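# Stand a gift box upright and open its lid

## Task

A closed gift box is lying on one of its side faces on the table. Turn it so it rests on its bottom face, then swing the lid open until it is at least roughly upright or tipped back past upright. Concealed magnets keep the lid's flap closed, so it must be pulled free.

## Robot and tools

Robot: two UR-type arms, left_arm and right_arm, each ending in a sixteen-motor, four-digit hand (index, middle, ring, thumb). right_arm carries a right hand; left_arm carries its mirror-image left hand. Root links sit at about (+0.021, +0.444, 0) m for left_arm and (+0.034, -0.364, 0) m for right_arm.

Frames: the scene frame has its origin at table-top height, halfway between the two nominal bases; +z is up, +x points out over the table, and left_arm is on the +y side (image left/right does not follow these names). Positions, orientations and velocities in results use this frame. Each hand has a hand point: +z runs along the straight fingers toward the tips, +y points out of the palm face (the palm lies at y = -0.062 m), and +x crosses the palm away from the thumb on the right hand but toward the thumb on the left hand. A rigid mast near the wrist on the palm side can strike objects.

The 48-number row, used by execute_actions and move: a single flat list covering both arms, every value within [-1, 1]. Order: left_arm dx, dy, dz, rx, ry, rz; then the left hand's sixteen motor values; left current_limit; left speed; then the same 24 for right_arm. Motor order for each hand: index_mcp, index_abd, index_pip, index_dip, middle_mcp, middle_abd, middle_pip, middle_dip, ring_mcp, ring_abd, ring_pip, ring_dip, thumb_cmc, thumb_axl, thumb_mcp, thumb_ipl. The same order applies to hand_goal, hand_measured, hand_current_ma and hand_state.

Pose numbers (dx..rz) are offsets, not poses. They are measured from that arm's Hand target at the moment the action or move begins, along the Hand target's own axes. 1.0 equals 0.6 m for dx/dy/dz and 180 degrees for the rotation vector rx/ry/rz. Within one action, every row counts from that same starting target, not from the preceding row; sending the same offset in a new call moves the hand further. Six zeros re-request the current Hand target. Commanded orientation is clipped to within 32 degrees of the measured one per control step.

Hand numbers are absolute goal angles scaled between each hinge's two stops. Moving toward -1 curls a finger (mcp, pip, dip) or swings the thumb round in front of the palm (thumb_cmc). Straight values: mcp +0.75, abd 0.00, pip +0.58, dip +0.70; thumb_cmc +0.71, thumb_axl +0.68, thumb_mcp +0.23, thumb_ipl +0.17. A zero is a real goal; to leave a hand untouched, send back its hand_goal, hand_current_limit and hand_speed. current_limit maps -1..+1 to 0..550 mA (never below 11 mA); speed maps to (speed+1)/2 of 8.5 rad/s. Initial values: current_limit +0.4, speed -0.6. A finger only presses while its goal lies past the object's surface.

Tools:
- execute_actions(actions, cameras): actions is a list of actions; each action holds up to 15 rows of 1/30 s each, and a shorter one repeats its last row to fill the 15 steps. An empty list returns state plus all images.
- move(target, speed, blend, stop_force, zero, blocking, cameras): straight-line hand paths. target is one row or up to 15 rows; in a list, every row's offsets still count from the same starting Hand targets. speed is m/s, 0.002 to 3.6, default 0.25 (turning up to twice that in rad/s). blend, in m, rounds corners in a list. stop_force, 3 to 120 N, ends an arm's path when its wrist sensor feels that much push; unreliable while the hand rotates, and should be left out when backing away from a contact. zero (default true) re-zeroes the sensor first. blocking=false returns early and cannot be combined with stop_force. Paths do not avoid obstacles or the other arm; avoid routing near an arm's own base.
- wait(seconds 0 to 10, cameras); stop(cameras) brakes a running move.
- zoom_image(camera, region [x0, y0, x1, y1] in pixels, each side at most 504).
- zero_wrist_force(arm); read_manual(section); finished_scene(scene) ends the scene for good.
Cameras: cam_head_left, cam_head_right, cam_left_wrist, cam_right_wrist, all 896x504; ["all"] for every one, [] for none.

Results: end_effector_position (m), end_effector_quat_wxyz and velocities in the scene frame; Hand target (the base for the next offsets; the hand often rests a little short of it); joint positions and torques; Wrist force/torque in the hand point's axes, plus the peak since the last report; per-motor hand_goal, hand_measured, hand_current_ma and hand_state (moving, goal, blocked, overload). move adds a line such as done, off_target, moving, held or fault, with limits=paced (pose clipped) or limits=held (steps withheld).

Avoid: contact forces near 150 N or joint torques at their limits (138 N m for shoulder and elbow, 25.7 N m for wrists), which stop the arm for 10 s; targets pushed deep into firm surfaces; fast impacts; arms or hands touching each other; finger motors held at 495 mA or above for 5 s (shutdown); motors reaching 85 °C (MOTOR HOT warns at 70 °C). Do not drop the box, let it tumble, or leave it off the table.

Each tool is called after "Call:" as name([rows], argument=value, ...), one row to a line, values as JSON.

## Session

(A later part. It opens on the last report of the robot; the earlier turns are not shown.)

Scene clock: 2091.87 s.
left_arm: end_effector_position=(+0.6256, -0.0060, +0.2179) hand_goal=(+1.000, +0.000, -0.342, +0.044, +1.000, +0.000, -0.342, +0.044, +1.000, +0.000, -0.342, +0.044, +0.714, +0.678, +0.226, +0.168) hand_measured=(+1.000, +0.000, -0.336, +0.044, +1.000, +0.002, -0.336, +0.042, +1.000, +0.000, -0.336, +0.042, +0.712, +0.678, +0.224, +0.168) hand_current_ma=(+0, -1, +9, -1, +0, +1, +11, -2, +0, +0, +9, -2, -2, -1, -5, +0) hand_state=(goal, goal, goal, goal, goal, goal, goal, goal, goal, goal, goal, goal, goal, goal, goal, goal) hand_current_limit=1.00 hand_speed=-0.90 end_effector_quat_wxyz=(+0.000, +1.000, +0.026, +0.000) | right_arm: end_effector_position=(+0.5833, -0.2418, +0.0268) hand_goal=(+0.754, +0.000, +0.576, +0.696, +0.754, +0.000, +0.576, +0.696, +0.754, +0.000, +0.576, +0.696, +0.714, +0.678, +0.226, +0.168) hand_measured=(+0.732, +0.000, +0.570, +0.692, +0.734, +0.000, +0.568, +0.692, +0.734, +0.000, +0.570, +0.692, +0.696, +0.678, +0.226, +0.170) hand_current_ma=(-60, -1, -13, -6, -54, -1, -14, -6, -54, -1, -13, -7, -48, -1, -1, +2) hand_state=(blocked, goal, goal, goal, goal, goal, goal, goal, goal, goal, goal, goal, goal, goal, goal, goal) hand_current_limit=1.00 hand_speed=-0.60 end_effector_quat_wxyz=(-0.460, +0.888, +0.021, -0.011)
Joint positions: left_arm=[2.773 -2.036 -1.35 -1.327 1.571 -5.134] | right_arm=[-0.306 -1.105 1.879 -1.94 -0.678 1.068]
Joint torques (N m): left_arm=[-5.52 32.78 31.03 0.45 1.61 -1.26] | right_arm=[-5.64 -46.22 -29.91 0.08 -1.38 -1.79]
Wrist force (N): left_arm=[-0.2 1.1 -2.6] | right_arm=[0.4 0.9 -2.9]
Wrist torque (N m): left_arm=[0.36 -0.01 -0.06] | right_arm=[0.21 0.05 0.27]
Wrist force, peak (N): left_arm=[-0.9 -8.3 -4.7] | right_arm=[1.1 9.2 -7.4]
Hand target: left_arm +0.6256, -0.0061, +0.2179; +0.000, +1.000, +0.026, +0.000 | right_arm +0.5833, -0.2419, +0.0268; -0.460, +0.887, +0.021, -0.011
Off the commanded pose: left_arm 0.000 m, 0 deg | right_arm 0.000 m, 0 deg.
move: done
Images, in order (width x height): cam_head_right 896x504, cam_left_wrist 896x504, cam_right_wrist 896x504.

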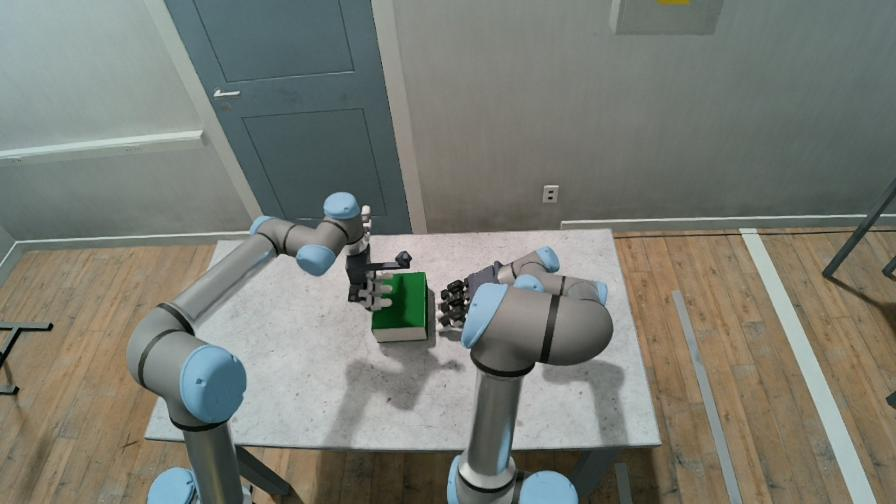

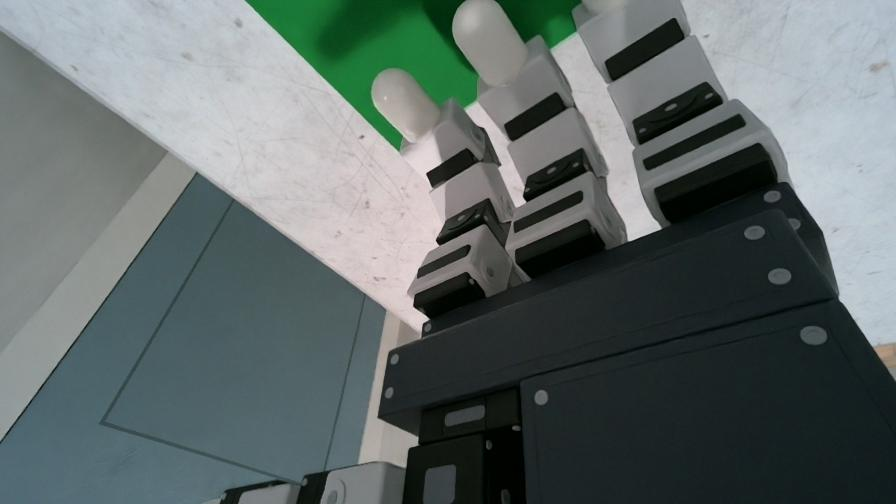

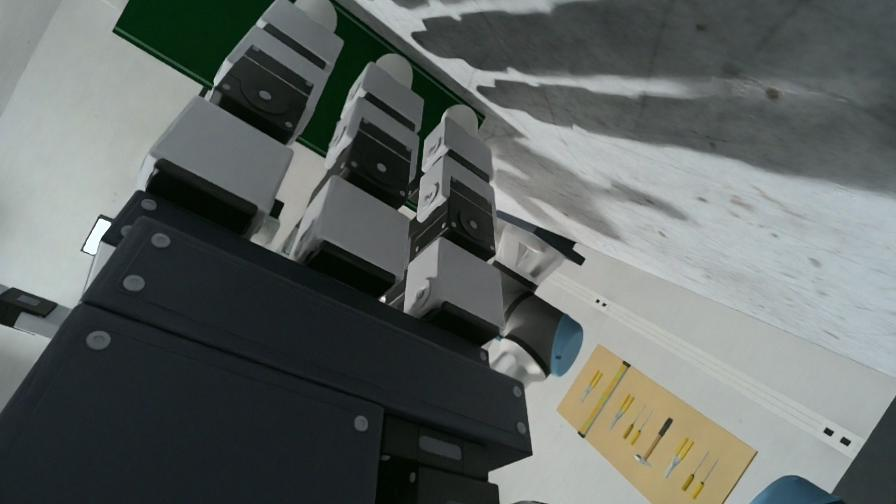

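Call:
move([
  [0,-0.2,0,0,0,0,1,0,-0.343,0.044,1,0,-0.343,0.044,1,0,-0.343,0.044,0.714,0.678,0.226,0.168,1,-0.9,0,0,0,0,0,0,0.754,0,0.576,0.696,0.754,0,0.576,0.696,0.754,0,0.576,0.696,0.714,0.678,0.226,0.168,1,-0.6],
  [0,-0.18,0.218,0,0,0,1,0,-0.343,0.044,1,0,-0.343,0.044,1,0,-0.343,0.044,0.714,0.678,0.226,0.168,1,-0.9,0,0,0,0,0,0,0.754,0,0.576,0.696,0.754,0,0.576,0.696,0.754,0,0.576,0.696,0.714,0.678,0.226,0.168,1,-0.6],
], speed=0.1)

Call:
move(target=[0,0.12,0,0,0,0,1,0,-0.343,0.044,1,0,-0.343,0.044,1,0,-0.343,0.044,0.714,0.678,0.226,0.168,1,-0.9,0,-0.0382,0.0545,0,0,0,0.754,0,0.576,0.696,0.754,0,0.576,0.696,0.754,0,0.576,0.696,0.714,0.678,0.226,0.168,1,-0.6], speed=0.012, stop_force=8, cameras=["cam_left_wrist","cam_head_right"])

Call:
zoom_image(camera="cam_head_right", region=[320, 250, 480, 370])

Scene clock: 2120.77 s.
left_arm: end_effector_position=(+0.6200, +0.1018, +0.0873) hand_goal=(+1.000, +0.000, -0.342, +0.044, +1.000, +0.000, -0.342, +0.044, +1.000, +0.000, -0.342, +0.044, +0.714, +0.678, +0.226, +0.168) hand_measured=(+1.000, +0.000, -0.336, +0.044, +1.000, +0.002, -0.336, +0.042, +1.000, +0.000, -0.336, +0.042, +0.712, +0.678, +0.224, +0.168) hand_current_ma=(+0, -1, +9, -1, +0, +1, +11, -2, +0, +0, +9, -2, -2, -1, -5, +0) hand_state=(goal, goal, goal, goal, goal, goal, goal, goal, goal, goal, goal, goal, goal, goal, goal, goal) hand_current_limit=1.00 hand_speed=-0.90 end_effector_quat_wxyz=(+0.000, +1.000, +0.026, +0.000) | right_arm: end_effector_position=(+0.5833, -0.2419, +0.0268) hand_goal=(+0.754, +0.000, +0.576, +0.696, +0.754, +0.000, +0.576, +0.696, +0.754, +0.000, +0.576, +0.696, +0.714, +0.678, +0.226, +0.168) hand_measured=(+0.732, +0.000, +0.570, +0.692, +0.734, +0.000, +0.568, +0.692, +0.734, +0.000, +0.570, +0.692, +0.696, +0.678, +0.226, +0.170) hand_current_ma=(-60, -1, -13, -6, -54, -1, -14, -6, -54, -1, -13, -7, -48, -1, -1, +2) hand_state=(blocked, goal, goal, goal, goal, goal, goal, goal, goal, goal, goal, goal, goal, goal, goal, goal) hand_current_limit=1.00 hand_speed=-0.60 end_effector_quat_wxyz=(-0.460, +0.887, +0.021, -0.011)
Joint positions: left_arm=[2.932 -2.04 -1.711 -0.961 1.571 -4.975] | right_arm=[-0.306 -1.105 1.879 -1.94 -0.678 1.068]
Joint torques (N m): left_arm=[-5.05 29.65 7.9 5.16 -1.89 -1.15] | right_arm=[-6.7 -44.3 -29.53 -0.01 -1.25 -1.73]
Wrist force (N): left_arm=[0.1 1.3 -2.7] | right_arm=[0.3 0.6 -3.2]
Wrist torque (N m): left_arm=[0.38 -0.08 -0.06] | right_arm=[0.21 0.07 0.26]
Wrist force, peak (N): left_arm=[-0.1 2.1 -2.8] | right_arm=[0.2 0.8 -3.4]
Hand target: left_arm +0.6200, +0.1018, +0.0871; +0.000, +1.000, +0.026, +0.000 | right_arm +0.5833, -0.2419, +0.0268; -0.460, +0.887, +0.021, -0.011
Off the commanded pose: left_arm 0.000 m, 0 deg | right_arm 0.000 m, 0 deg.
move: done

Scene clock: 2125.77 s.
left_arm: end_effector_position=(+0.6222, +0.0600, +0.0871) hand_goal=(+1.000, +0.000, -0.342, +0.044, +1.000, +0.000, -0.342, +0.044, +1.000, +0.000, -0.342, +0.044, +0.714, +0.678, +0.226, +0.168) hand_measured=(+1.000, +0.000, -0.336, +0.040, +1.000, +0.002, -0.336, +0.040, +1.000, +0.000, -0.336, +0.038, +0.712, +0.678, +0.224, +0.168) hand_current_ma=(+0, -1, +10, -6, +0, +1, +12, -7, +0, +0, +11, -9, -2, -1, -5, +0) hand_state=(goal, goal, goal, goal, goal, goal, goal, goal, goal, goal, goal, goal, goal, goal, goal, goal) hand_current_limit=1.00 hand_speed=-0.90 end_effector_quat_wxyz=(+0.000, +1.000, +0.026, +0.000) | right_arm: end_effector_position=(+0.5822, -0.2186, +0.0268) hand_goal=(+0.754, +0.000, +0.576, +0.696, +0.754, +0.000, +0.576, +0.696, +0.754, +0.000, +0.576, +0.696, +0.714, +0.678, +0.226, +0.168) hand_measured=(+0.732, +0.000, +0.570, +0.692, +0.734, +0.000, +0.568, +0.692, +0.734, +0.000, +0.570, +0.692, +0.696, +0.678, +0.226, +0.170) hand_current_ma=(-61, +1, -13, -6, -54, +1, -14, -6, -54, +1, -13, -7, -48, -1, -1, +2) hand_state=(blocked, goal, goal, goal, goal, goal, goal, goal, goal, goal, goal, goal, goal, goal, goal, goal) hand_current_limit=1.00 hand_speed=-0.60 end_effector_quat_wxyz=(-0.460, +0.888, +0.021, -0.011)
Joint positions: left_arm=[2.867 -2.081 -1.646 -0.986 1.571 -5.039] | right_arm=[-0.266 -1.102 1.891 -2.001 -0.663 1.127]
Joint torques (N m): left_arm=[2.67 57.63 7.52 5.23 -1.66 1.88] | right_arm=[-1.94 -24.35 -26.79 0.49 -0.26 -1.68]
Wrist force (N): left_arm=[1.1 -5.6 -3.1] | right_arm=[0.3 1.9 -12.0]
Wrist torque (N m): left_arm=[0.63 -0.07 0.02] | right_arm=[0.77 0.24 0.11]
Wrist force, peak (N): left_arm=[0.1 -12.3 -4.8] | right_arm=[-0.2 2.3 -18.9]
Hand target: left_arm +0.6222, +0.0600, +0.0871; +0.000, +1.000, +0.026, +0.000 (not the last commanded pose) | right_arm +0.5822, -0.2186, +0.0268; -0.460, +0.888, +0.021, -0.011 (not the last commanded pose)
Off the commanded pose: left_arm 0.030 m, 0 deg | right_arm 0.017 m, 0 deg.
move: contact (left_arm, right_arm)
Images, in order (width x height): cam_head_right 896x504, cam_left_wrist 896x504.

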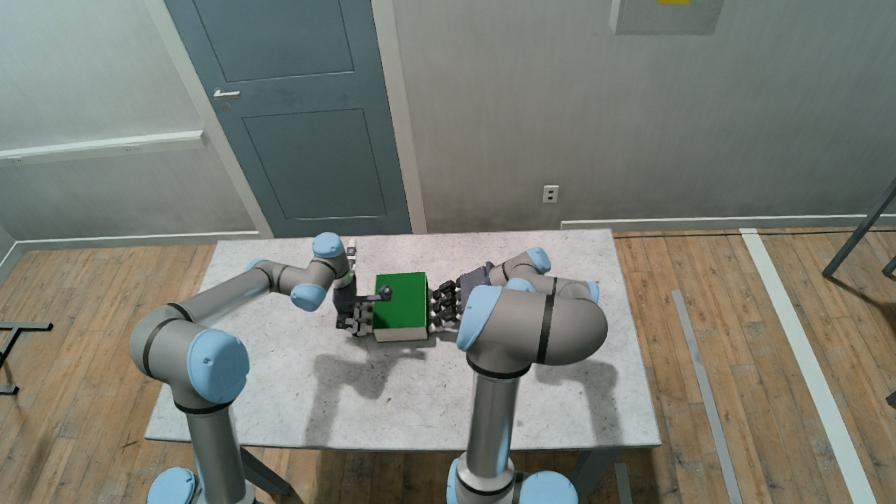

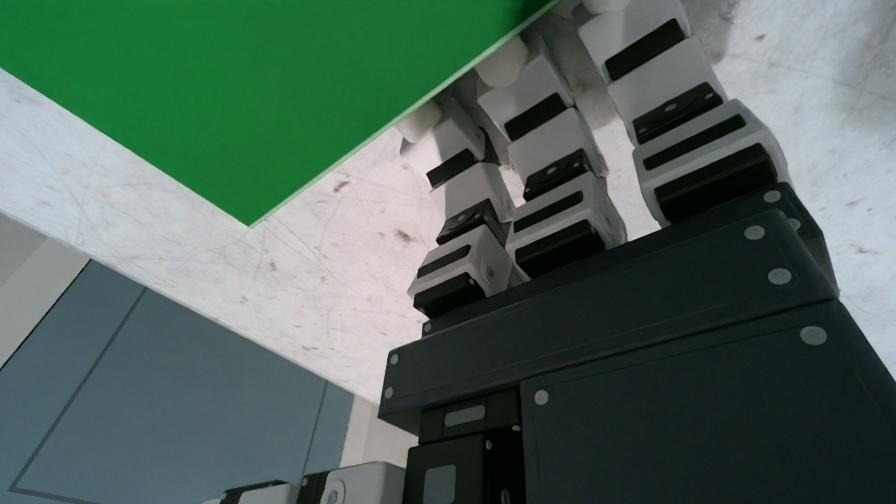

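Scaled by 3.150 from the camera's 896x504 image, which has a finer 1280x720 frame.

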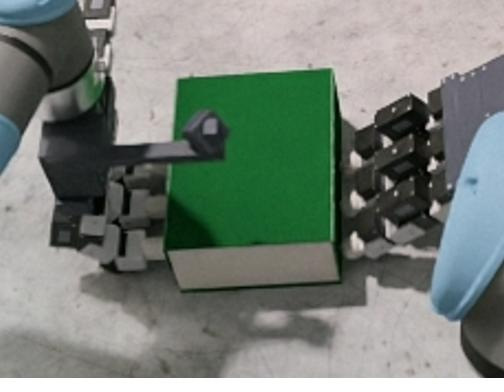

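Call:
move([
  [0,0.026,-0.07,0,0,0,1,0,-0.343,0.044,1,0,-0.343,0.044,1,0,-0.343,0.044,0.714,0.678,0.226,0.168,1,-0.9,0,0.0067,-0.0095,0,0,0,0.754,0,0.576,0.696,0.754,0,0.576,0.696,0.754,0,0.576,0.696,0.714,0.678,0.226,0.168,1,-0.6],
  [0,0.066,-0.133,0,0,0,1,0,-0.343,0.044,1,0,-0.343,0.044,1,0,-0.343,0.044,0.714,0.678,0.226,0.168,1,-0.9,0,0.0153,-0.0218,0,0,0,0.754,0,0.576,0.696,0.754,0,0.576,0.696,0.754,0,0.576,0.696,0.714,0.678,0.226,0.168,1,-0.6],
  [0,0.126,-0.183,0,0,0,1,0,-0.343,0.044,1,0,-0.343,0.044,1,0,-0.343,0.044,0.714,0.678,0.226,0.168,1,-0.9,0,0.024,-0.0342,0,0,0,0.754,0,0.576,0.696,0.754,0,0.576,0.696,0.754,0,0.576,0.696,0.714,0.678,0.226,0.168,1,-0.6],
], speed=0.02, blend=0.008, cameras=["cam_left_wrist","cam_right_wrist","cam_head_right"])

Call:
zoom_image(camera="cam_head_right", region=[320, 250, 480, 370])

Scene clock: 2143.00 s.
left_arm: end_effector_position=(+0.6261, -0.0154, +0.1969) hand_goal=(+1.000, +0.000, -0.342, +0.044, +1.000, +0.000, -0.342, +0.044, +1.000, +0.000, -0.342, +0.044, +0.714, +0.678, +0.226, +0.168) hand_measured=(+1.002, +0.000, -0.386, -0.030, +1.002, +0.002, -0.384, -0.038, +1.002, +0.000, -0.384, -0.044, +0.712, +0.678, +0.224, +0.168) hand_current_ma=(+1, -1, -127, -246, +2, +1, -123, -284, +2, +0, -120, -313, -2, -1, -5, +0) hand_state=(goal, goal, blocked, blocked, goal, goal, blocked, blocked, goal, goal, blocked, blocked, goal, goal, goal, goal) hand_current_limit=1.00 hand_speed=-0.90 end_effector_quat_wxyz=(+0.000, +1.000, +0.026, +0.000) | right_arm: end_effector_position=(+0.5834, -0.2436, +0.0268) hand_goal=(+0.754, +0.000, +0.576, +0.696, +0.754, +0.000, +0.576, +0.696, +0.754, +0.000, +0.576, +0.696, +0.714, +0.678, +0.226, +0.168) hand_measured=(+0.628, +0.000, +0.576, +0.750, +0.628, +0.000, +0.574, +0.756, +0.626, +0.000, +0.574, +0.760, +0.696, +0.678, +0.226, +0.170) hand_current_ma=(-534, +1, -1, +180, -539, +1, -2, +196, -549, +1, -4, +218, -48, -1, -1, +2) hand_state=(blocked, goal, goal, blocked, blocked, goal, goal, blocked, blocked, goal, goal, blocked, goal, goal, goal, goal) hand_current_limit=1.00 hand_speed=-0.60 end_effector_quat_wxyz=(-0.460, +0.888, +0.021, -0.011)
Joint positions: left_arm=[2.76 -2.062 -1.366 -1.285 1.571 -5.146] | right_arm=[-0.309 -1.105 1.878 -1.935 -0.679 1.064]
Joint torques (N m): left_arm=[-37.02 10.76 24.86 3.32 -11.27 -1.15] | right_arm=[21.14 -51.35 -27.38 2.23 7.81 -1.91]
Wrist force (N): left_arm=[1.8 -55.2 -31.7] | right_arm=[-0.2 39.3 -31.4]
Wrist torque (N m): left_arm=[3.89 -0.81 1.52] | right_arm=[1.32 0.79 1.31]
Wrist force, peak (N): left_arm=[1.6 -56.1 -31.3] | right_arm=[-0.1 39.1 -32.9]
Hand target: left_arm +0.6261, -0.0155, +0.1969; +0.000, +1.000, +0.026, +0.000 | right_arm +0.5834, -0.2437, +0.0268; -0.460, +0.888, +0.021, -0.011
Off the commanded pose: left_arm 0.000 m, 0 deg | right_arm 0.000 m, 0 deg.
move: done
Images, in order (width x height): cam_head_right 896x504, cam_left_wrist 896x504, cam_right_wrist 896x504.

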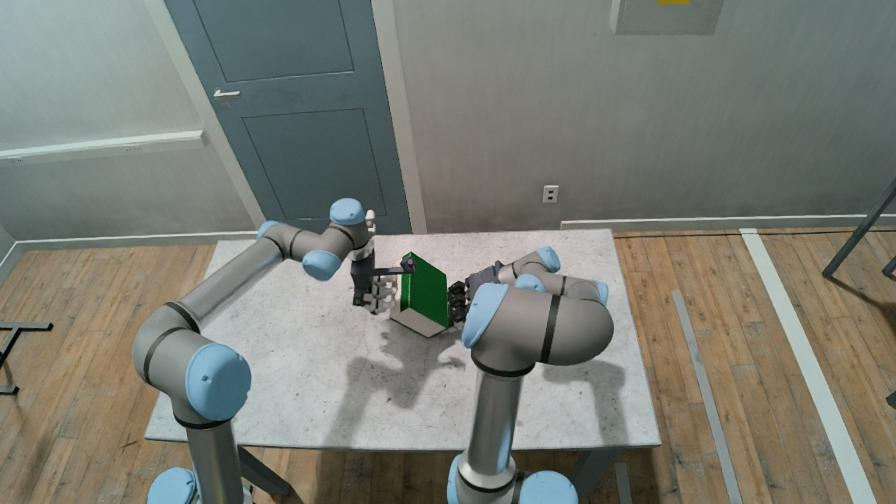

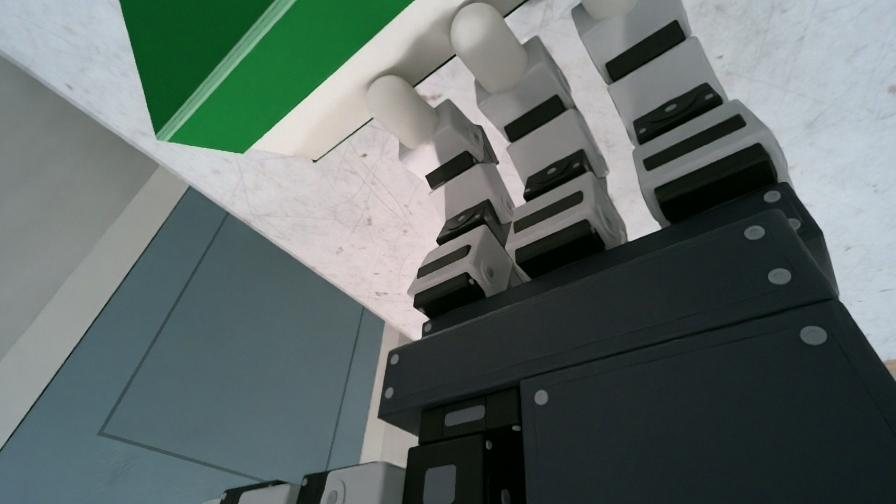

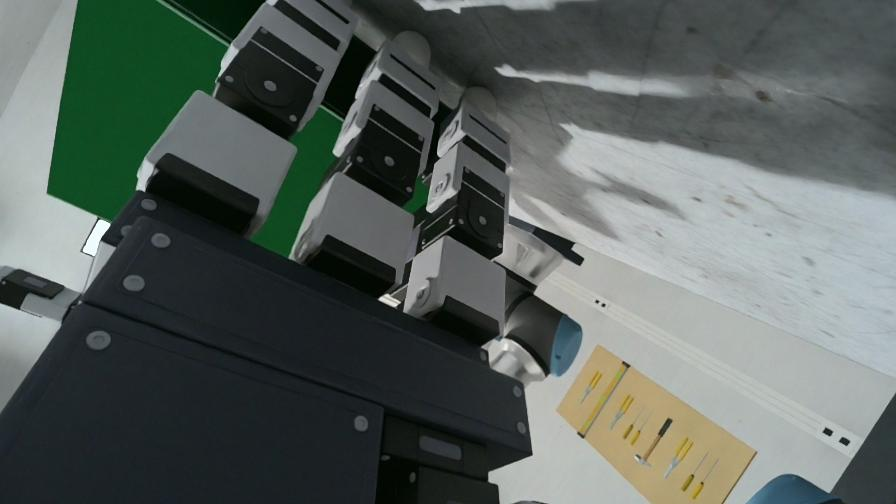

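Scaled by 3.150 from the camera's 896x504 image, which has a finer 1280x720 frame.

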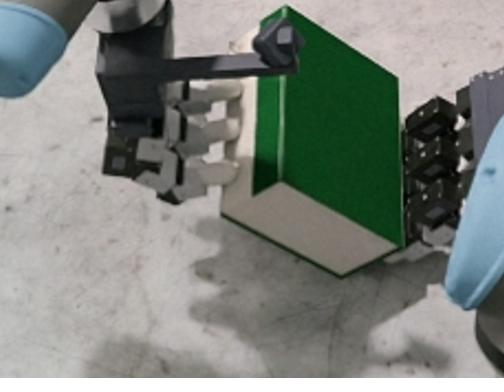

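Call:
move([
  [0,0.006,-0.005,0,0,0,1,0,-0.343,0.044,1,0,-0.343,0.044,1,0,-0.343,0.044,0.714,0.678,0.226,0.168,1,-0.9,0,0.0134,-0.0191,0,0,0,0.754,0,0.576,0.696,0.754,0,0.576,0.696,0.754,0,0.576,0.696,0.714,0.678,0.226,0.168,1,-0.6],
  [0,0.055,-0.035,0,0,0,1,0,-0.343,0.044,1,0,-0.343,0.044,1,0,-0.343,0.044,0.714,0.678,0.226,0.168,1,-0.9,0,0.032,-0.0457,0,0,0,0.754,0,0.576,0.696,0.754,0,0.576,0.696,0.754,0,0.576,0.696,0.714,0.678,0.226,0.168,1,-0.6],
], speed=0.025, blend=0.003, cameras=["cam_left_wrist","cam_head_right"])

Call:
zoom_image(camera="cam_head_right", region=[320, 250, 480, 370])

Scene clock: 2155.93 s.
left_arm: end_effector_position=(+0.6278, -0.0483, +0.2179) hand_goal=(+1.000, +0.000, -0.342, +0.044, +1.000, +0.000, -0.342, +0.044, +1.000, +0.000, -0.342, +0.044, +0.714, +0.678, +0.226, +0.168) hand_measured=(+1.000, +0.000, -0.338, +0.042, +1.000, +0.002, -0.340, +0.042, +1.000, +0.000, -0.340, +0.042, +0.712, +0.678, +0.224, +0.168) hand_current_ma=(+0, +1, +7, -2, +0, +2, +3, -4, +0, +0, +3, -4, -2, -1, -5, +0) hand_state=(goal, goal, goal, goal, goal, goal, goal, goal, goal, goal, goal, goal, goal, goal, goal, goal) hand_current_limit=1.00 hand_speed=-0.90 end_effector_quat_wxyz=(+0.000, +1.000, +0.026, +0.000) | right_arm: end_effector_position=(+0.5850, -0.2770, +0.0269) hand_goal=(+0.754, +0.000, +0.576, +0.696, +0.754, +0.000, +0.576, +0.696, +0.754, +0.000, +0.576, +0.696, +0.714, +0.678, +0.226, +0.168) hand_measured=(+0.626, +0.002, +0.586, +0.706, +0.624, +0.000, +0.586, +0.706, +0.622, +0.000, +0.586, +0.706, +0.696, +0.678, +0.226, +0.170) hand_current_ma=(+0, +1, +20, +21, +0, +1, +23, +21, +0, +1, +22, +23, -48, -1, -1, +2) hand_state=(overload, goal, goal, goal, overload, goal, goal, goal, overload, goal, goal, goal, goal, goal, goal, goal) hand_current_limit=1.00 hand_speed=-0.60 end_effector_quat_wxyz=(-0.460, +0.888, +0.021, -0.011)
Joint positions: left_arm=[2.717 -2.097 -1.256 -1.359 1.571 -5.189] | right_arm=[-0.365 -1.103 1.856 -1.853 -0.703 0.984]
Joint torques (N m): left_arm=[-6.9 36.25 30.13 0.55 1.74 -1.14] | right_arm=[-6.91 -23.15 -29.22 0.05 -1.84 -1.64]
Wrist force (N): left_arm=[1.4 0.0 -2.6] | right_arm=[0.1 -1.8 -2.1]
Wrist torque (N m): left_arm=[0.21 -0.25 0.12] | right_arm=[0.17 0.12 0.14]
Wrist force, peak (N): left_arm=[1.6 -55.6 -32.1] | right_arm=[0.0 39.6 -31.7]
Hand target: left_arm +0.6278, -0.0484, +0.2179; +0.000, +1.000, +0.026, +0.000 | right_arm +0.5850, -0.2771, +0.0269; -0.460, +0.888, +0.021, -0.011
Off the commanded pose: left_arm 0.000 m, 0 deg | right_arm 0.000 m, 0 deg.
HAND FAULT: one or more motors of the hand drew too much current for too long and shut down. This happened once since the last result. The arm does not stop for it. Each such motor holds nothing for 10 seconds from its own shutdown, also while the arm is stopped by a fault of its own. Then it runs to the goal last written, under the current limit last written. A HAND FAULT can take a little off the scene's score.
move: done
Images, in order (width x height): cam_head_right 896x504, cam_left_wrist 896x504.

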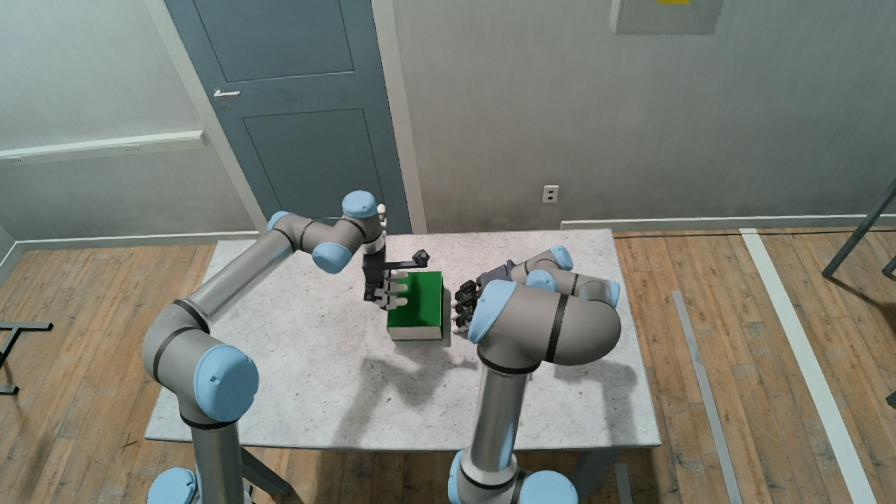

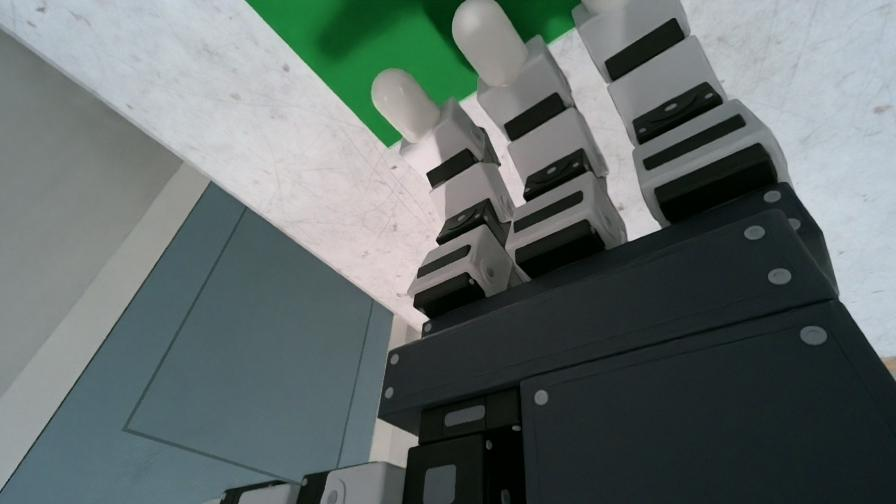

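Scaled by 3.150 from the camera's 896x504 image, which has a finer 1280x720 frame.

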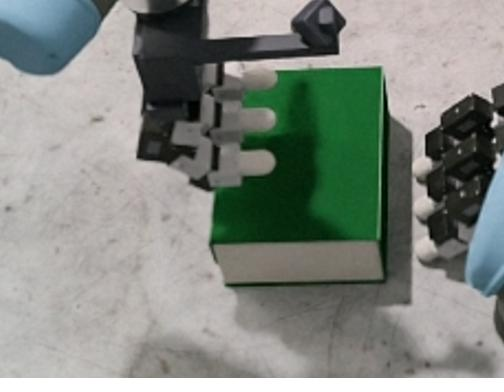

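Call:
move([
  [0,-0.18,0,0,0,0,1,0,-0.343,0.044,1,0,-0.343,0.044,1,0,-0.343,0.044,0.714,0.678,0.226,0.168,1,-0.9,0,0,0,0,0,0,0.754,0,0.576,0.696,0.754,0,0.576,0.696,0.754,0,0.576,0.696,0.714,0.678,0.226,0.168,1,-0.6],
  [0,-0.18,0.218,0,0,0,1,0,-0.343,0.044,1,0,-0.343,0.044,1,0,-0.343,0.044,0.714,0.678,0.226,0.168,1,-0.9,0,0,0,0,0,0,0.754,0,0.576,0.696,0.754,0,0.576,0.696,0.754,0,0.576,0.696,0.714,0.678,0.226,0.168,1,-0.6],
], speed=0.12)

Call:
move(target=[0,0.12,0,0,0,0,1,0,-0.343,0.044,1,0,-0.343,0.044,1,0,-0.343,0.044,0.714,0.678,0.226,0.168,1,-0.9,0,-0.0382,0.0545,0,0,0,0.754,0,0.576,0.696,0.754,0,0.576,0.696,0.754,0,0.576,0.696,0.714,0.678,0.226,0.168,1,-0.6], speed=0.012, stop_force=8, cameras=["cam_left_wrist","cam_head_right"])

Call:
zoom_image(camera="cam_head_right", region=[320, 250, 480, 370])

Scene clock: 2178.73 s.
left_arm: end_effector_position=(+0.6222, +0.0595, +0.0872) hand_goal=(+1.000, +0.000, -0.342, +0.044, +1.000, +0.000, -0.342, +0.044, +1.000, +0.000, -0.342, +0.044, +0.714, +0.678, +0.226, +0.168) hand_measured=(+1.000, +0.000, -0.338, +0.042, +1.000, +0.002, -0.340, +0.042, +1.000, +0.000, -0.340, +0.042, +0.712, +0.678, +0.224, +0.168) hand_current_ma=(+0, +1, +7, -2, +0, +2, +3, -4, +0, +0, +3, -4, -2, -1, -5, +0) hand_state=(goal, goal, goal, goal, goal, goal, goal, goal, goal, goal, goal, goal, goal, goal, goal, goal) hand_current_limit=1.00 hand_speed=-0.90 end_effector_quat_wxyz=(+0.000, +1.000, +0.026, +0.000) | right_arm: end_effector_position=(+0.5850, -0.2771, +0.0269) hand_goal=(+0.754, +0.000, +0.576, +0.696, +0.754, +0.000, +0.576, +0.696, +0.754, +0.000, +0.576, +0.696, +0.714, +0.678, +0.226, +0.168) hand_measured=(+0.734, +0.002, +0.576, +0.698, +0.736, +0.000, +0.576, +0.698, +0.736, +0.000, +0.576, +0.698, +0.696, +0.678, +0.226, +0.170) hand_current_ma=(-57, +1, +1, +4, -51, +1, +1, +4, -51, +1, +1, +5, -48, -1, -1, +2) hand_state=(blocked, goal, goal, goal, goal, goal, goal, goal, goal, goal, goal, goal, goal, goal, goal, goal) hand_current_limit=1.00 hand_speed=-0.60 end_effector_quat_wxyz=(-0.460, +0.888, +0.021, -0.011)
Joint positions: left_arm=[2.867 -2.081 -1.645 -0.986 1.571 -5.04] | right_arm=[-0.365 -1.103 1.856 -1.853 -0.703 0.984]
Joint torques (N m): left_arm=[-5.4 30.64 6.78 5.1 -1.81 -1] | right_arm=[0.51 -35.57 -29.95 0.15 2.94 -1.63]
Wrist force (N): left_arm=[1.5 0.6 -2.7] | right_arm=[0.1 -0.4 -2.3]
Wrist torque (N m): left_arm=[0.29 -0.29 -0.03] | right_arm=[0.03 0.12 0.17]
Wrist force, peak (N): left_arm=[1.6 0.3 -3.4] | right_arm=[-0.1 -1.8 -2.3]
Hand target: left_arm +0.6222, +0.0594, +0.0871; +0.000, +1.000, +0.026, +0.000 | right_arm +0.5850, -0.2771, +0.0269; -0.460, +0.888, +0.021, -0.011
Off the commanded pose: left_arm 0.000 m, 0 deg | right_arm 0.000 m, 0 deg.
move: done

Scene clock: 2183.23 s.
left_arm: end_effector_position=(+0.6241, +0.0228, +0.0871) hand_goal=(+1.000, +0.000, -0.342, +0.044, +1.000, +0.000, -0.342, +0.044, +1.000, +0.000, -0.342, +0.044, +0.714, +0.678, +0.226, +0.168) hand_measured=(+1.000, +0.000, -0.338, +0.042, +1.000, +0.002, -0.340, +0.040, +1.000, -0.006, -0.334, +0.030, +0.712, +0.678, +0.224, +0.168) hand_current_ma=(+0, +1, +7, -2, +0, +1, +4, -8, +1, -9, +15, -28, -2, -1, -5, +0) hand_state=(goal, goal, goal, goal, goal, goal, goal, goal, goal, goal, goal, goal, goal, goal, goal, goal) hand_current_limit=1.00 hand_speed=-0.90 end_effector_quat_wxyz=(+0.000, +1.000, +0.026, +0.000) | right_arm: end_effector_position=(+0.5841, -0.2567, +0.0269) hand_goal=(+0.754, +0.000, +0.576, +0.696, +0.754, +0.000, +0.576, +0.696, +0.754, +0.000, +0.576, +0.696, +0.714, +0.678, +0.226, +0.168) hand_measured=(+0.734, +0.000, +0.576, +0.698, +0.736, -0.004, +0.574, +0.698, +0.736, -0.016, +0.574, +0.698, +0.696, +0.678, +0.226, +0.170) hand_current_ma=(-57, +0, +0, +4, -51, -8, -2, +4, -51, -34, -4, +4, -48, -1, -1, +2) hand_state=(blocked, goal, goal, goal, goal, goal, goal, goal, goal, goal, goal, goal, goal, goal, goal, goal) hand_current_limit=1.00 hand_speed=-0.60 end_effector_quat_wxyz=(-0.460, +0.888, +0.021, -0.011)
Joint positions: left_arm=[2.813 -2.121 -1.58 -1.012 1.571 -5.094] | right_arm=[-0.331 -1.105 1.87 -1.903 -0.688 1.032]
Joint torques (N m): left_arm=[5.94 59.92 9.19 5.93 -1.68 1.44] | right_arm=[-1.37 -27.8 -26.06 1.04 -1.11 -1.62]
Wrist force (N): left_arm=[-1.0 -4.7 -3.6] | right_arm=[1.0 0.3 -10.6]
Wrist torque (N m): left_arm=[0.53 -0.47 0.20] | right_arm=[0.62 0.66 0.13]
Wrist force, peak (N): left_arm=[-1.7 -11.6 -5.1] | right_arm=[1.0 0.3 -16.2]
Hand target: left_arm +0.6241, +0.0228, +0.0871; +0.000, +1.000, +0.026, +0.000 (not the last commanded pose) | right_arm +0.5840, -0.2567, +0.0269; -0.460, +0.888, +0.021, -0.011 (not the last commanded pose)
Off the commanded pose: left_arm 0.035 m, 0 deg | right_arm 0.020 m, 0 deg.
move: contact (left_arm, right_arm)
Images, in order (width x height): cam_head_right 896x504, cam_left_wrist 896x504.

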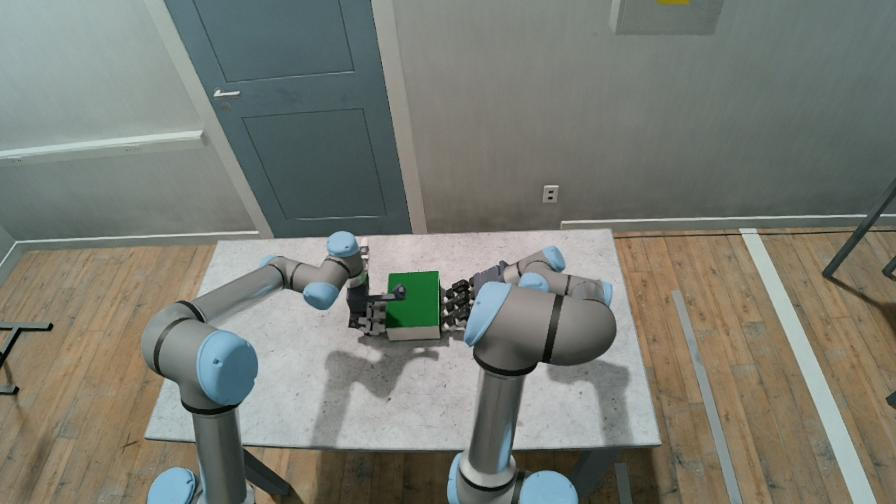

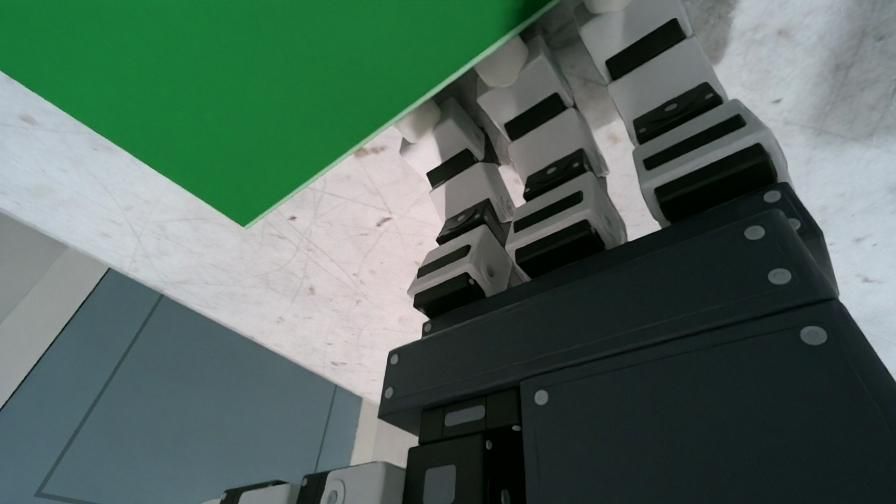

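Scaled by 3.150 from the camera's 896x504 image, which has a finer 1280x720 frame.

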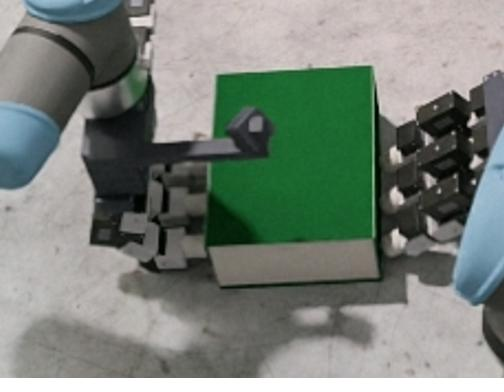

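Call:
execute_actions(actions=[], cameras=["cam_head_left","cam_head_right"])

Call:
zoom_image(camera="cam_head_right", region=[320, 250, 480, 370])

Scene clock: 2228.67 s.
left_arm: end_effector_position=(+0.6241, +0.0228, +0.0871) hand_goal=(+1.000, +0.000, -0.342, +0.044, +1.000, +0.000, -0.342, +0.044, +1.000, +0.000, -0.342, +0.044, +0.714, +0.678, +0.226, +0.168) hand_measured=(+1.000, +0.000, -0.338, +0.042, +1.000, +0.002, -0.340, +0.040, +1.000, -0.006, -0.334, +0.030, +0.712, +0.678, +0.224, +0.168) hand_current_ma=(+0, +1, +7, -2, +0, +1, +4, -8, +1, -9, +15, -28, -2, -1, -5, +0) hand_state=(goal, goal, goal, goal, goal, goal, goal, goal, goal, goal, goal, goal, goal, goal, goal, goal) hand_current_limit=1.00 hand_speed=-0.90 end_effector_quat_wxyz=(+0.000, +1.000, +0.026, +0.000) | right_arm: end_effector_position=(+0.5840, -0.2567, +0.0269) hand_goal=(+0.754, +0.000, +0.576, +0.696, +0.754, +0.000, +0.576, +0.696, +0.754, +0.000, +0.576, +0.696, +0.714, +0.678, +0.226, +0.168) hand_measured=(+0.734, +0.000, +0.576, +0.698, +0.736, -0.004, +0.574, +0.698, +0.736, -0.016, +0.574, +0.698, +0.696, +0.678, +0.226, +0.170) hand_current_ma=(-57, +0, +0, +4, -51, -8, -2, +4, -51, -34, -4, +4, -48, -1, -1, +2) hand_state=(blocked, goal, goal, goal, goal, goal, goal, goal, goal, goal, goal, goal, goal, goal, goal, goal) hand_current_limit=1.00 hand_speed=-0.60 end_effector_quat_wxyz=(-0.460, +0.888, +0.021, -0.011)
Joint positions: left_arm=[2.813 -2.121 -1.58 -1.012 1.571 -5.094] | right_arm=[-0.331 -1.105 1.87 -1.903 -0.688 1.032]
Joint velocities: within noise
Joint torques (N m): left_arm=[5.68 61.06 9.05 6.22 -1.6 1.45] | right_arm=[-0.35 -20.86 -25.82 0.04 -1.06 -1.61]
Motor temperatures (°C): left_arm=[24 32 25 31 34 28] | right_arm=[25 30 24 26 30 30]
Wrist force (N): left_arm=[-0.9 -4.8 -3.7] | right_arm=[0.7 -0.1 -11.0]
Wrist torque (N m): left_arm=[0.52 -0.50 0.21] | right_arm=[0.63 0.70 0.11]
Wrist force, peak (N): left_arm=[-1.0 -5.2 -3.6] | right_arm=[0.7 0.1 -11.1]
Hand target: left_arm +0.6241, +0.0228, +0.0871; +0.000, +1.000, +0.026, +0.000 (not the last commanded pose) | right_arm +0.5840, -0.2567, +0.0269; -0.460, +0.888, +0.021, -0.011 (not the last commanded pose)
Off the commanded pose: left_arm 0.035 m, 0 deg | right_arm 0.020 m, 0 deg.
Images, in order (width x height): cam_head_left 896x504, cam_head_right 896x504.

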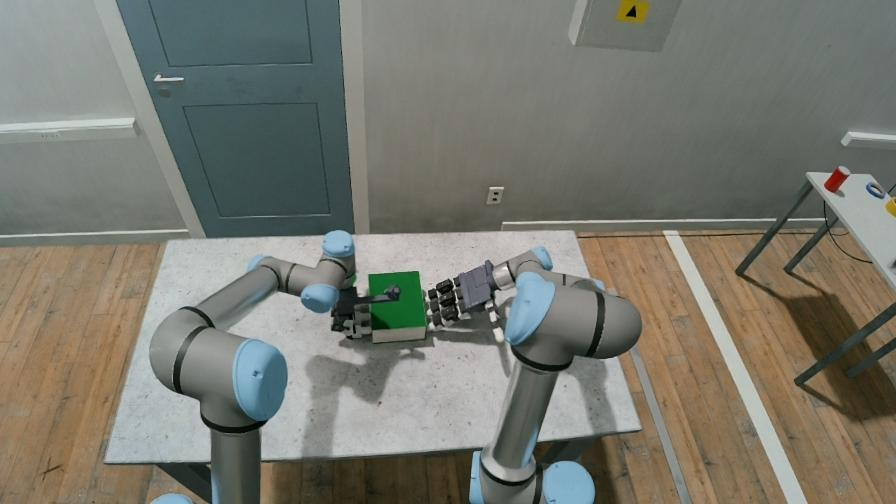

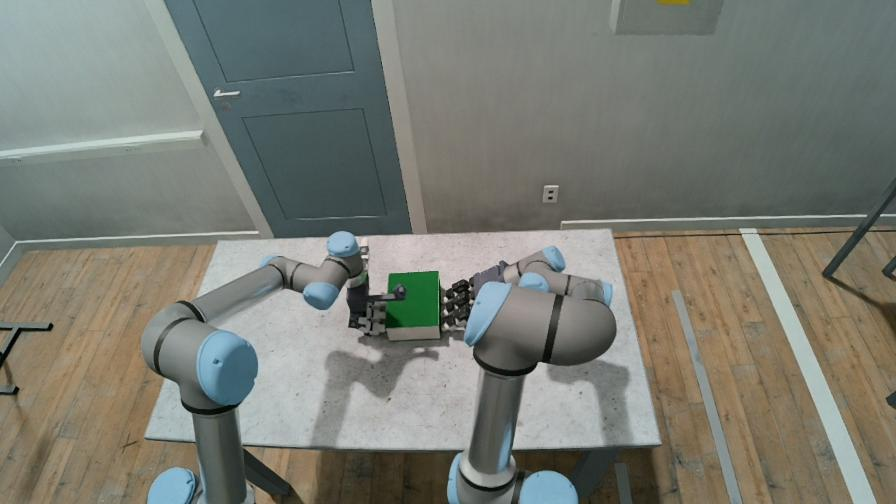

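Scaled by 3.150 from the camera's 896x504 image, which has a finer 1280x720 frame.

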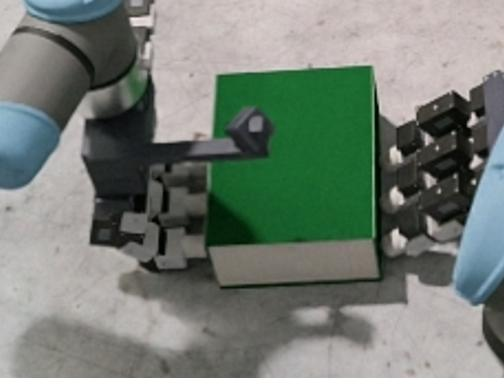

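Call:
move([
  [0,0.026,-0.07,0,0,0,1,0,-0.343,0.044,1,0,-0.343,0.044,1,0,-0.343,0.044,0.714,0.678,0.226,0.168,1,-0.9,0,0.0067,-0.0095,0,0,0,0.754,0,0.576,0.696,0.754,0,0.576,0.696,0.754,0,0.576,0.696,0.714,0.678,0.226,0.168,1,-0.6],
  [0,0.066,-0.133,0,0,0,1,0,-0.343,0.044,1,0,-0.343,0.044,1,0,-0.343,0.044,0.714,0.678,0.226,0.168,1,-0.9,0,0.0153,-0.0218,0,0,0,0.754,0,0.576,0.696,0.754,0,0.576,0.696,0.754,0,0.576,0.696,0.714,0.678,0.226,0.168,1,-0.6],
  [0,0.121,-0.183,0,0,0,1,0,-0.343,0.044,1,0,-0.343,0.044,1,0,-0.343,0.044,0.714,0.678,0.226,0.168,1,-0.9,0,0.0283,-0.0404,0,0,0,0.754,0,0.576,0.696,0.754,0,0.576,0.696,0.754,0,0.576,0.696,0.714,0.678,0.226,0.168,1,-0.6],
  [0,0.182,-0.218,0,0,0,1,0,-0.343,0.044,1,0,-0.343,0.044,1,0,-0.343,0.044,0.714,0.678,0.226,0.168,1,-0.9,0,0.05,-0.0715,0,0,0,0.754,0,0.576,0.696,0.754,0,0.576,0.696,0.754,0,0.576,0.696,0.714,0.678,0.226,0.168,1,-0.6],
  [0,0.215,-0.228,0,0,0,1,0,-0.343,0.044,1,0,-0.343,0.044,1,0,-0.343,0.044,0.714,0.678,0.226,0.168,1,-0.9,0,0.0592,-0.0845,0,0,0,0.754,0,0.576,0.696,0.754,0,0.576,0.696,0.754,0,0.576,0.696,0.714,0.678,0.226,0.168,1,-0.6],
], speed=0.022, blend=[0.008,0.008,0.008,0.008,0], cameras=["cam_head_left","cam_head_right"])

Call:
zoom_image(camera="cam_head_right", region=[320, 250, 480, 370])

Scene clock: 2284.70 s.
left_arm: end_effector_position=(+0.6307, -0.1060, +0.2239) hand_goal=(+1.000, +0.000, -0.342, +0.044, +1.000, +0.000, -0.342, +0.044, +1.000, +0.000, -0.342, +0.044, +0.714, +0.678, +0.226, +0.168) hand_measured=(+0.996, +0.000, -0.398, -0.006, +1.000, +0.000, -0.404, -0.008, +1.002, -0.010, -0.380, -0.042, +0.712, +0.678, +0.224, +0.168) hand_current_ma=(-7, +1, -173, -148, +0, -1, -196, -162, +2, -18, -105, -297, -2, -1, -5, +0) hand_state=(goal, goal, blocked, blocked, goal, goal, blocked, blocked, goal, goal, blocked, blocked, goal, goal, goal, goal) hand_current_limit=1.00 hand_speed=-0.90 end_effector_quat_wxyz=(+0.000, +1.000, +0.026, +0.000) | right_arm: end_effector_position=(+0.5870, -0.3185, +0.0271) hand_goal=(+0.754, +0.000, +0.576, +0.696, +0.754, +0.000, +0.576, +0.696, +0.754, +0.000, +0.576, +0.696, +0.714, +0.678, +0.226, +0.168) hand_measured=(+0.650, -0.004, +0.550, +0.720, +0.650, -0.010, +0.542, +0.730, +0.648, -0.020, +0.540, +0.742, +0.696, +0.678, +0.226, +0.170) hand_current_ma=(-422, -7, -72, +62, -423, -18, -96, +101, -436, -44, -107, +142, -48, -1, -1, +2) hand_state=(blocked, goal, blocked, blocked, blocked, goal, blocked, blocked, blocked, blocked, blocked, blocked, goal, goal, goal, goal) hand_current_limit=1.00 hand_speed=-0.60 end_effector_quat_wxyz=(-0.460, +0.888, +0.021, -0.011)
Joint positions: left_arm=[2.647 -2.189 -1.093 -1.43 1.571 -5.26] | right_arm=[-0.432 -1.094 1.82 -1.76 -0.735 0.895]
Joint torques (N m): left_arm=[-21.26 19.93 25.49 2.71 -4.58 -2.26] | right_arm=[8.58 -30.39 -27.72 3.16 3.93 -1.89]
Wrist force (N): left_arm=[-1.9 -32.4 -26.5] | right_arm=[3.3 28.1 -13.2]
Wrist torque (N m): left_arm=[2.29 -1.23 1.53] | right_arm=[-0.12 0.46 1.27]
Wrist force, peak (N): left_arm=[-2.2 -32.6 -26.6] | right_arm=[3.5 28.2 -13.2]
Hand target: left_arm +0.6307, -0.1061, +0.2239; +0.000, +1.000, +0.026, +0.000 | right_arm +0.5870, -0.3186, +0.0271; -0.460, +0.888, +0.021, -0.011
Off the commanded pose: left_arm 0.000 m, 0 deg | right_arm 0.000 m, 0 deg.
move: done
Images, in order (width x height): cam_head_left 896x504, cam_head_right 896x504.

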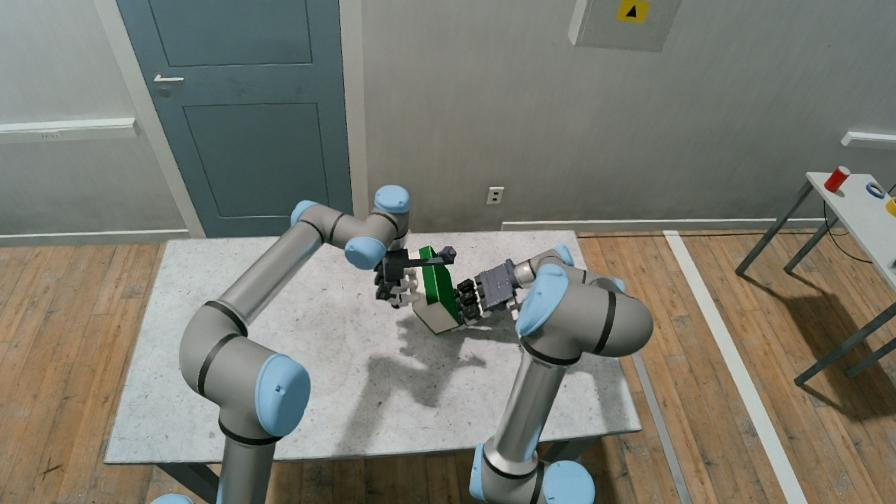

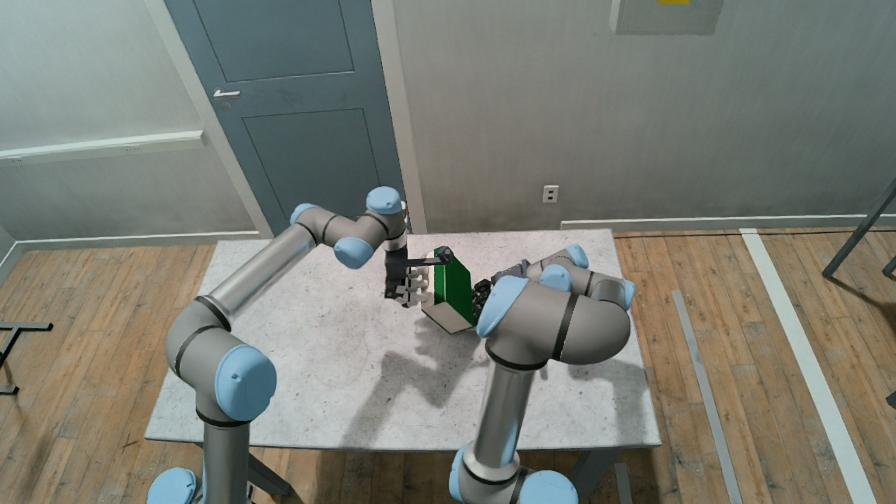

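Scaled by 3.150 from the camera's 896x504 image, which has a finer 1280x720 frame.

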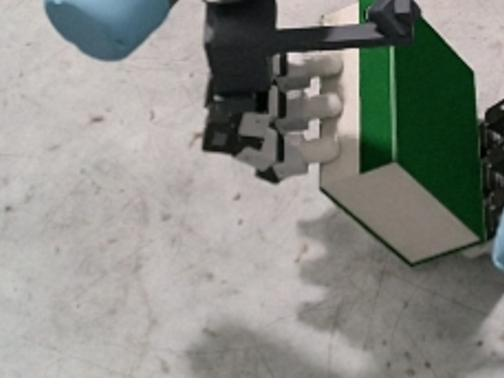

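Call:
move(target=[0,0.037,-0.005,0,0,0,1,0,-0.343,0.044,1,0,-0.343,0.044,1,0,-0.343,0.044,0.714,0.678,0.226,0.168,1,-0.9,0,0.0191,-0.0273,0,0,0,0.754,0,0.576,0.696,0.754,0,0.576,0.696,0.754,0,0.576,0.696,0.714,0.678,0.226,0.168,1,-0.6], speed=0.022, cameras=["cam_head_left","cam_head_right"])

Call:
zoom_image(camera="cam_head_right", region=[320, 250, 480, 370])

Call:
zoom_image(camera="cam_head_left", region=[360, 230, 520, 350])

Scene clock: 2297.50 s.
left_arm: end_effector_position=(+0.6319, -0.1281, +0.2269) hand_goal=(+1.000, +0.000, -0.342, +0.044, +1.000, +0.000, -0.342, +0.044, +1.000, +0.000, -0.342, +0.044, +0.714, +0.678, +0.226, +0.168) hand_measured=(+0.994, +0.000, -0.398, -0.006, +1.000, +0.000, -0.404, -0.008, +1.002, -0.010, -0.380, -0.042, +0.712, +0.678, +0.224, +0.168) hand_current_ma=(-9, +1, -174, -149, +0, -1, -197, -163, +2, -18, -106, -298, -2, -1, -5, +0) hand_state=(goal, goal, blocked, blocked, goal, goal, blocked, blocked, goal, goal, blocked, blocked, goal, goal, goal, goal) hand_current_limit=1.00 hand_speed=-0.90 end_effector_quat_wxyz=(+0.000, +1.000, +0.026, +0.000) | right_arm: end_effector_position=(+0.5879, -0.3385, +0.0272) hand_goal=(+0.754, +0.000, +0.576, +0.696, +0.754, +0.000, +0.576, +0.696, +0.754, +0.000, +0.576, +0.696, +0.714, +0.678, +0.226, +0.168) hand_measured=(+0.650, -0.004, +0.550, +0.720, +0.650, -0.010, +0.542, +0.730, +0.648, -0.020, +0.540, +0.742, +0.696, +0.678, +0.226, +0.170) hand_current_ma=(-422, -7, -72, +62, -424, -18, -96, +102, -437, -44, -107, +143, -48, -1, -1, +2) hand_state=(blocked, goal, blocked, blocked, blocked, goal, blocked, blocked, blocked, blocked, blocked, blocked, goal, goal, goal, goal) hand_current_limit=1.00 hand_speed=-0.60 end_effector_quat_wxyz=(-0.460, +0.888, +0.021, -0.011)
Joint positions: left_arm=[2.622 -2.229 -1.02 -1.463 1.571 -5.285] | right_arm=[-0.463 -1.087 1.8 -1.718 -0.751 0.856]
Joint torques (N m): left_arm=[-17.54 21.41 25.48 2.95 -5.53 -2.18] | right_arm=[7.44 -30.9 -28.05 3.36 3.41 -1.89]
Wrist force (N): left_arm=[-1.8 -28.2 -24.0] | right_arm=[3.3 25.9 -10.9]
Wrist torque (N m): left_arm=[2.04 -1.20 1.35] | right_arm=[-0.37 0.39 1.21]
Wrist force, peak (N): left_arm=[-2.1 -32.6 -26.7] | right_arm=[3.5 28.4 -13.0]
Hand target: left_arm +0.6319, -0.1282, +0.2269; +0.000, +1.000, +0.026, +0.000 | right_arm +0.5879, -0.3385, +0.0272; -0.460, +0.888, +0.021, -0.011
Off the commanded pose: left_arm 0.000 m, 0 deg | right_arm 0.000 m, 0 deg.
move: done
Images, in order (width x height): cam_head_left 896x504, cam_head_right 896x504.

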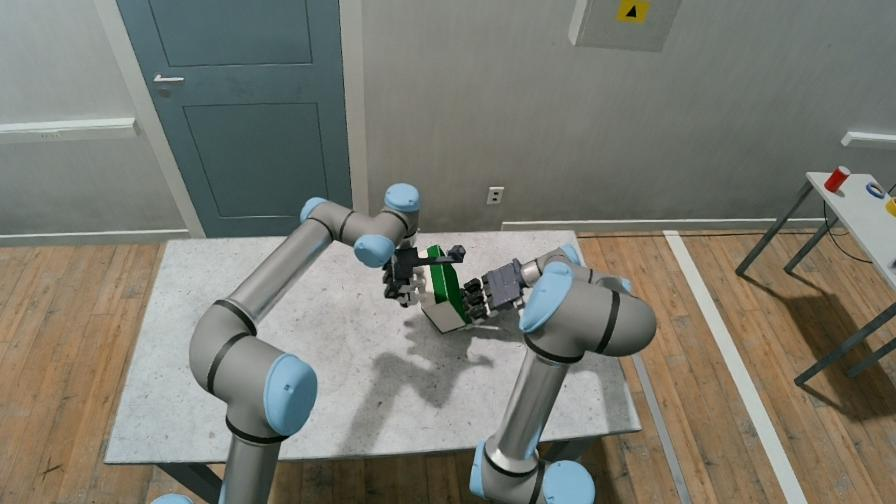

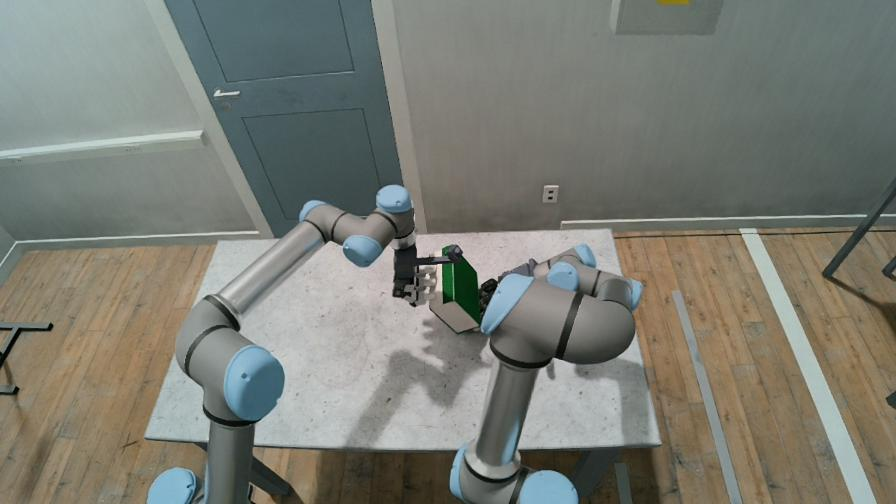

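Scaled by 3.150 from the camera's 896x504 image, which has a finer 1280x720 frame.

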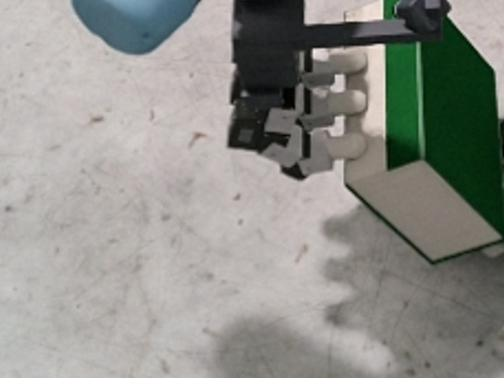

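Scaled by 3.150 from the camera's 896x504 image, which has a finer 1280x720 frame.

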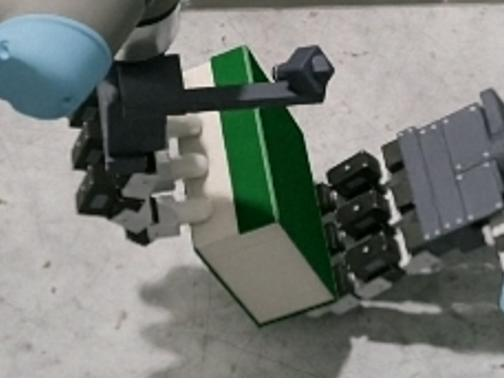

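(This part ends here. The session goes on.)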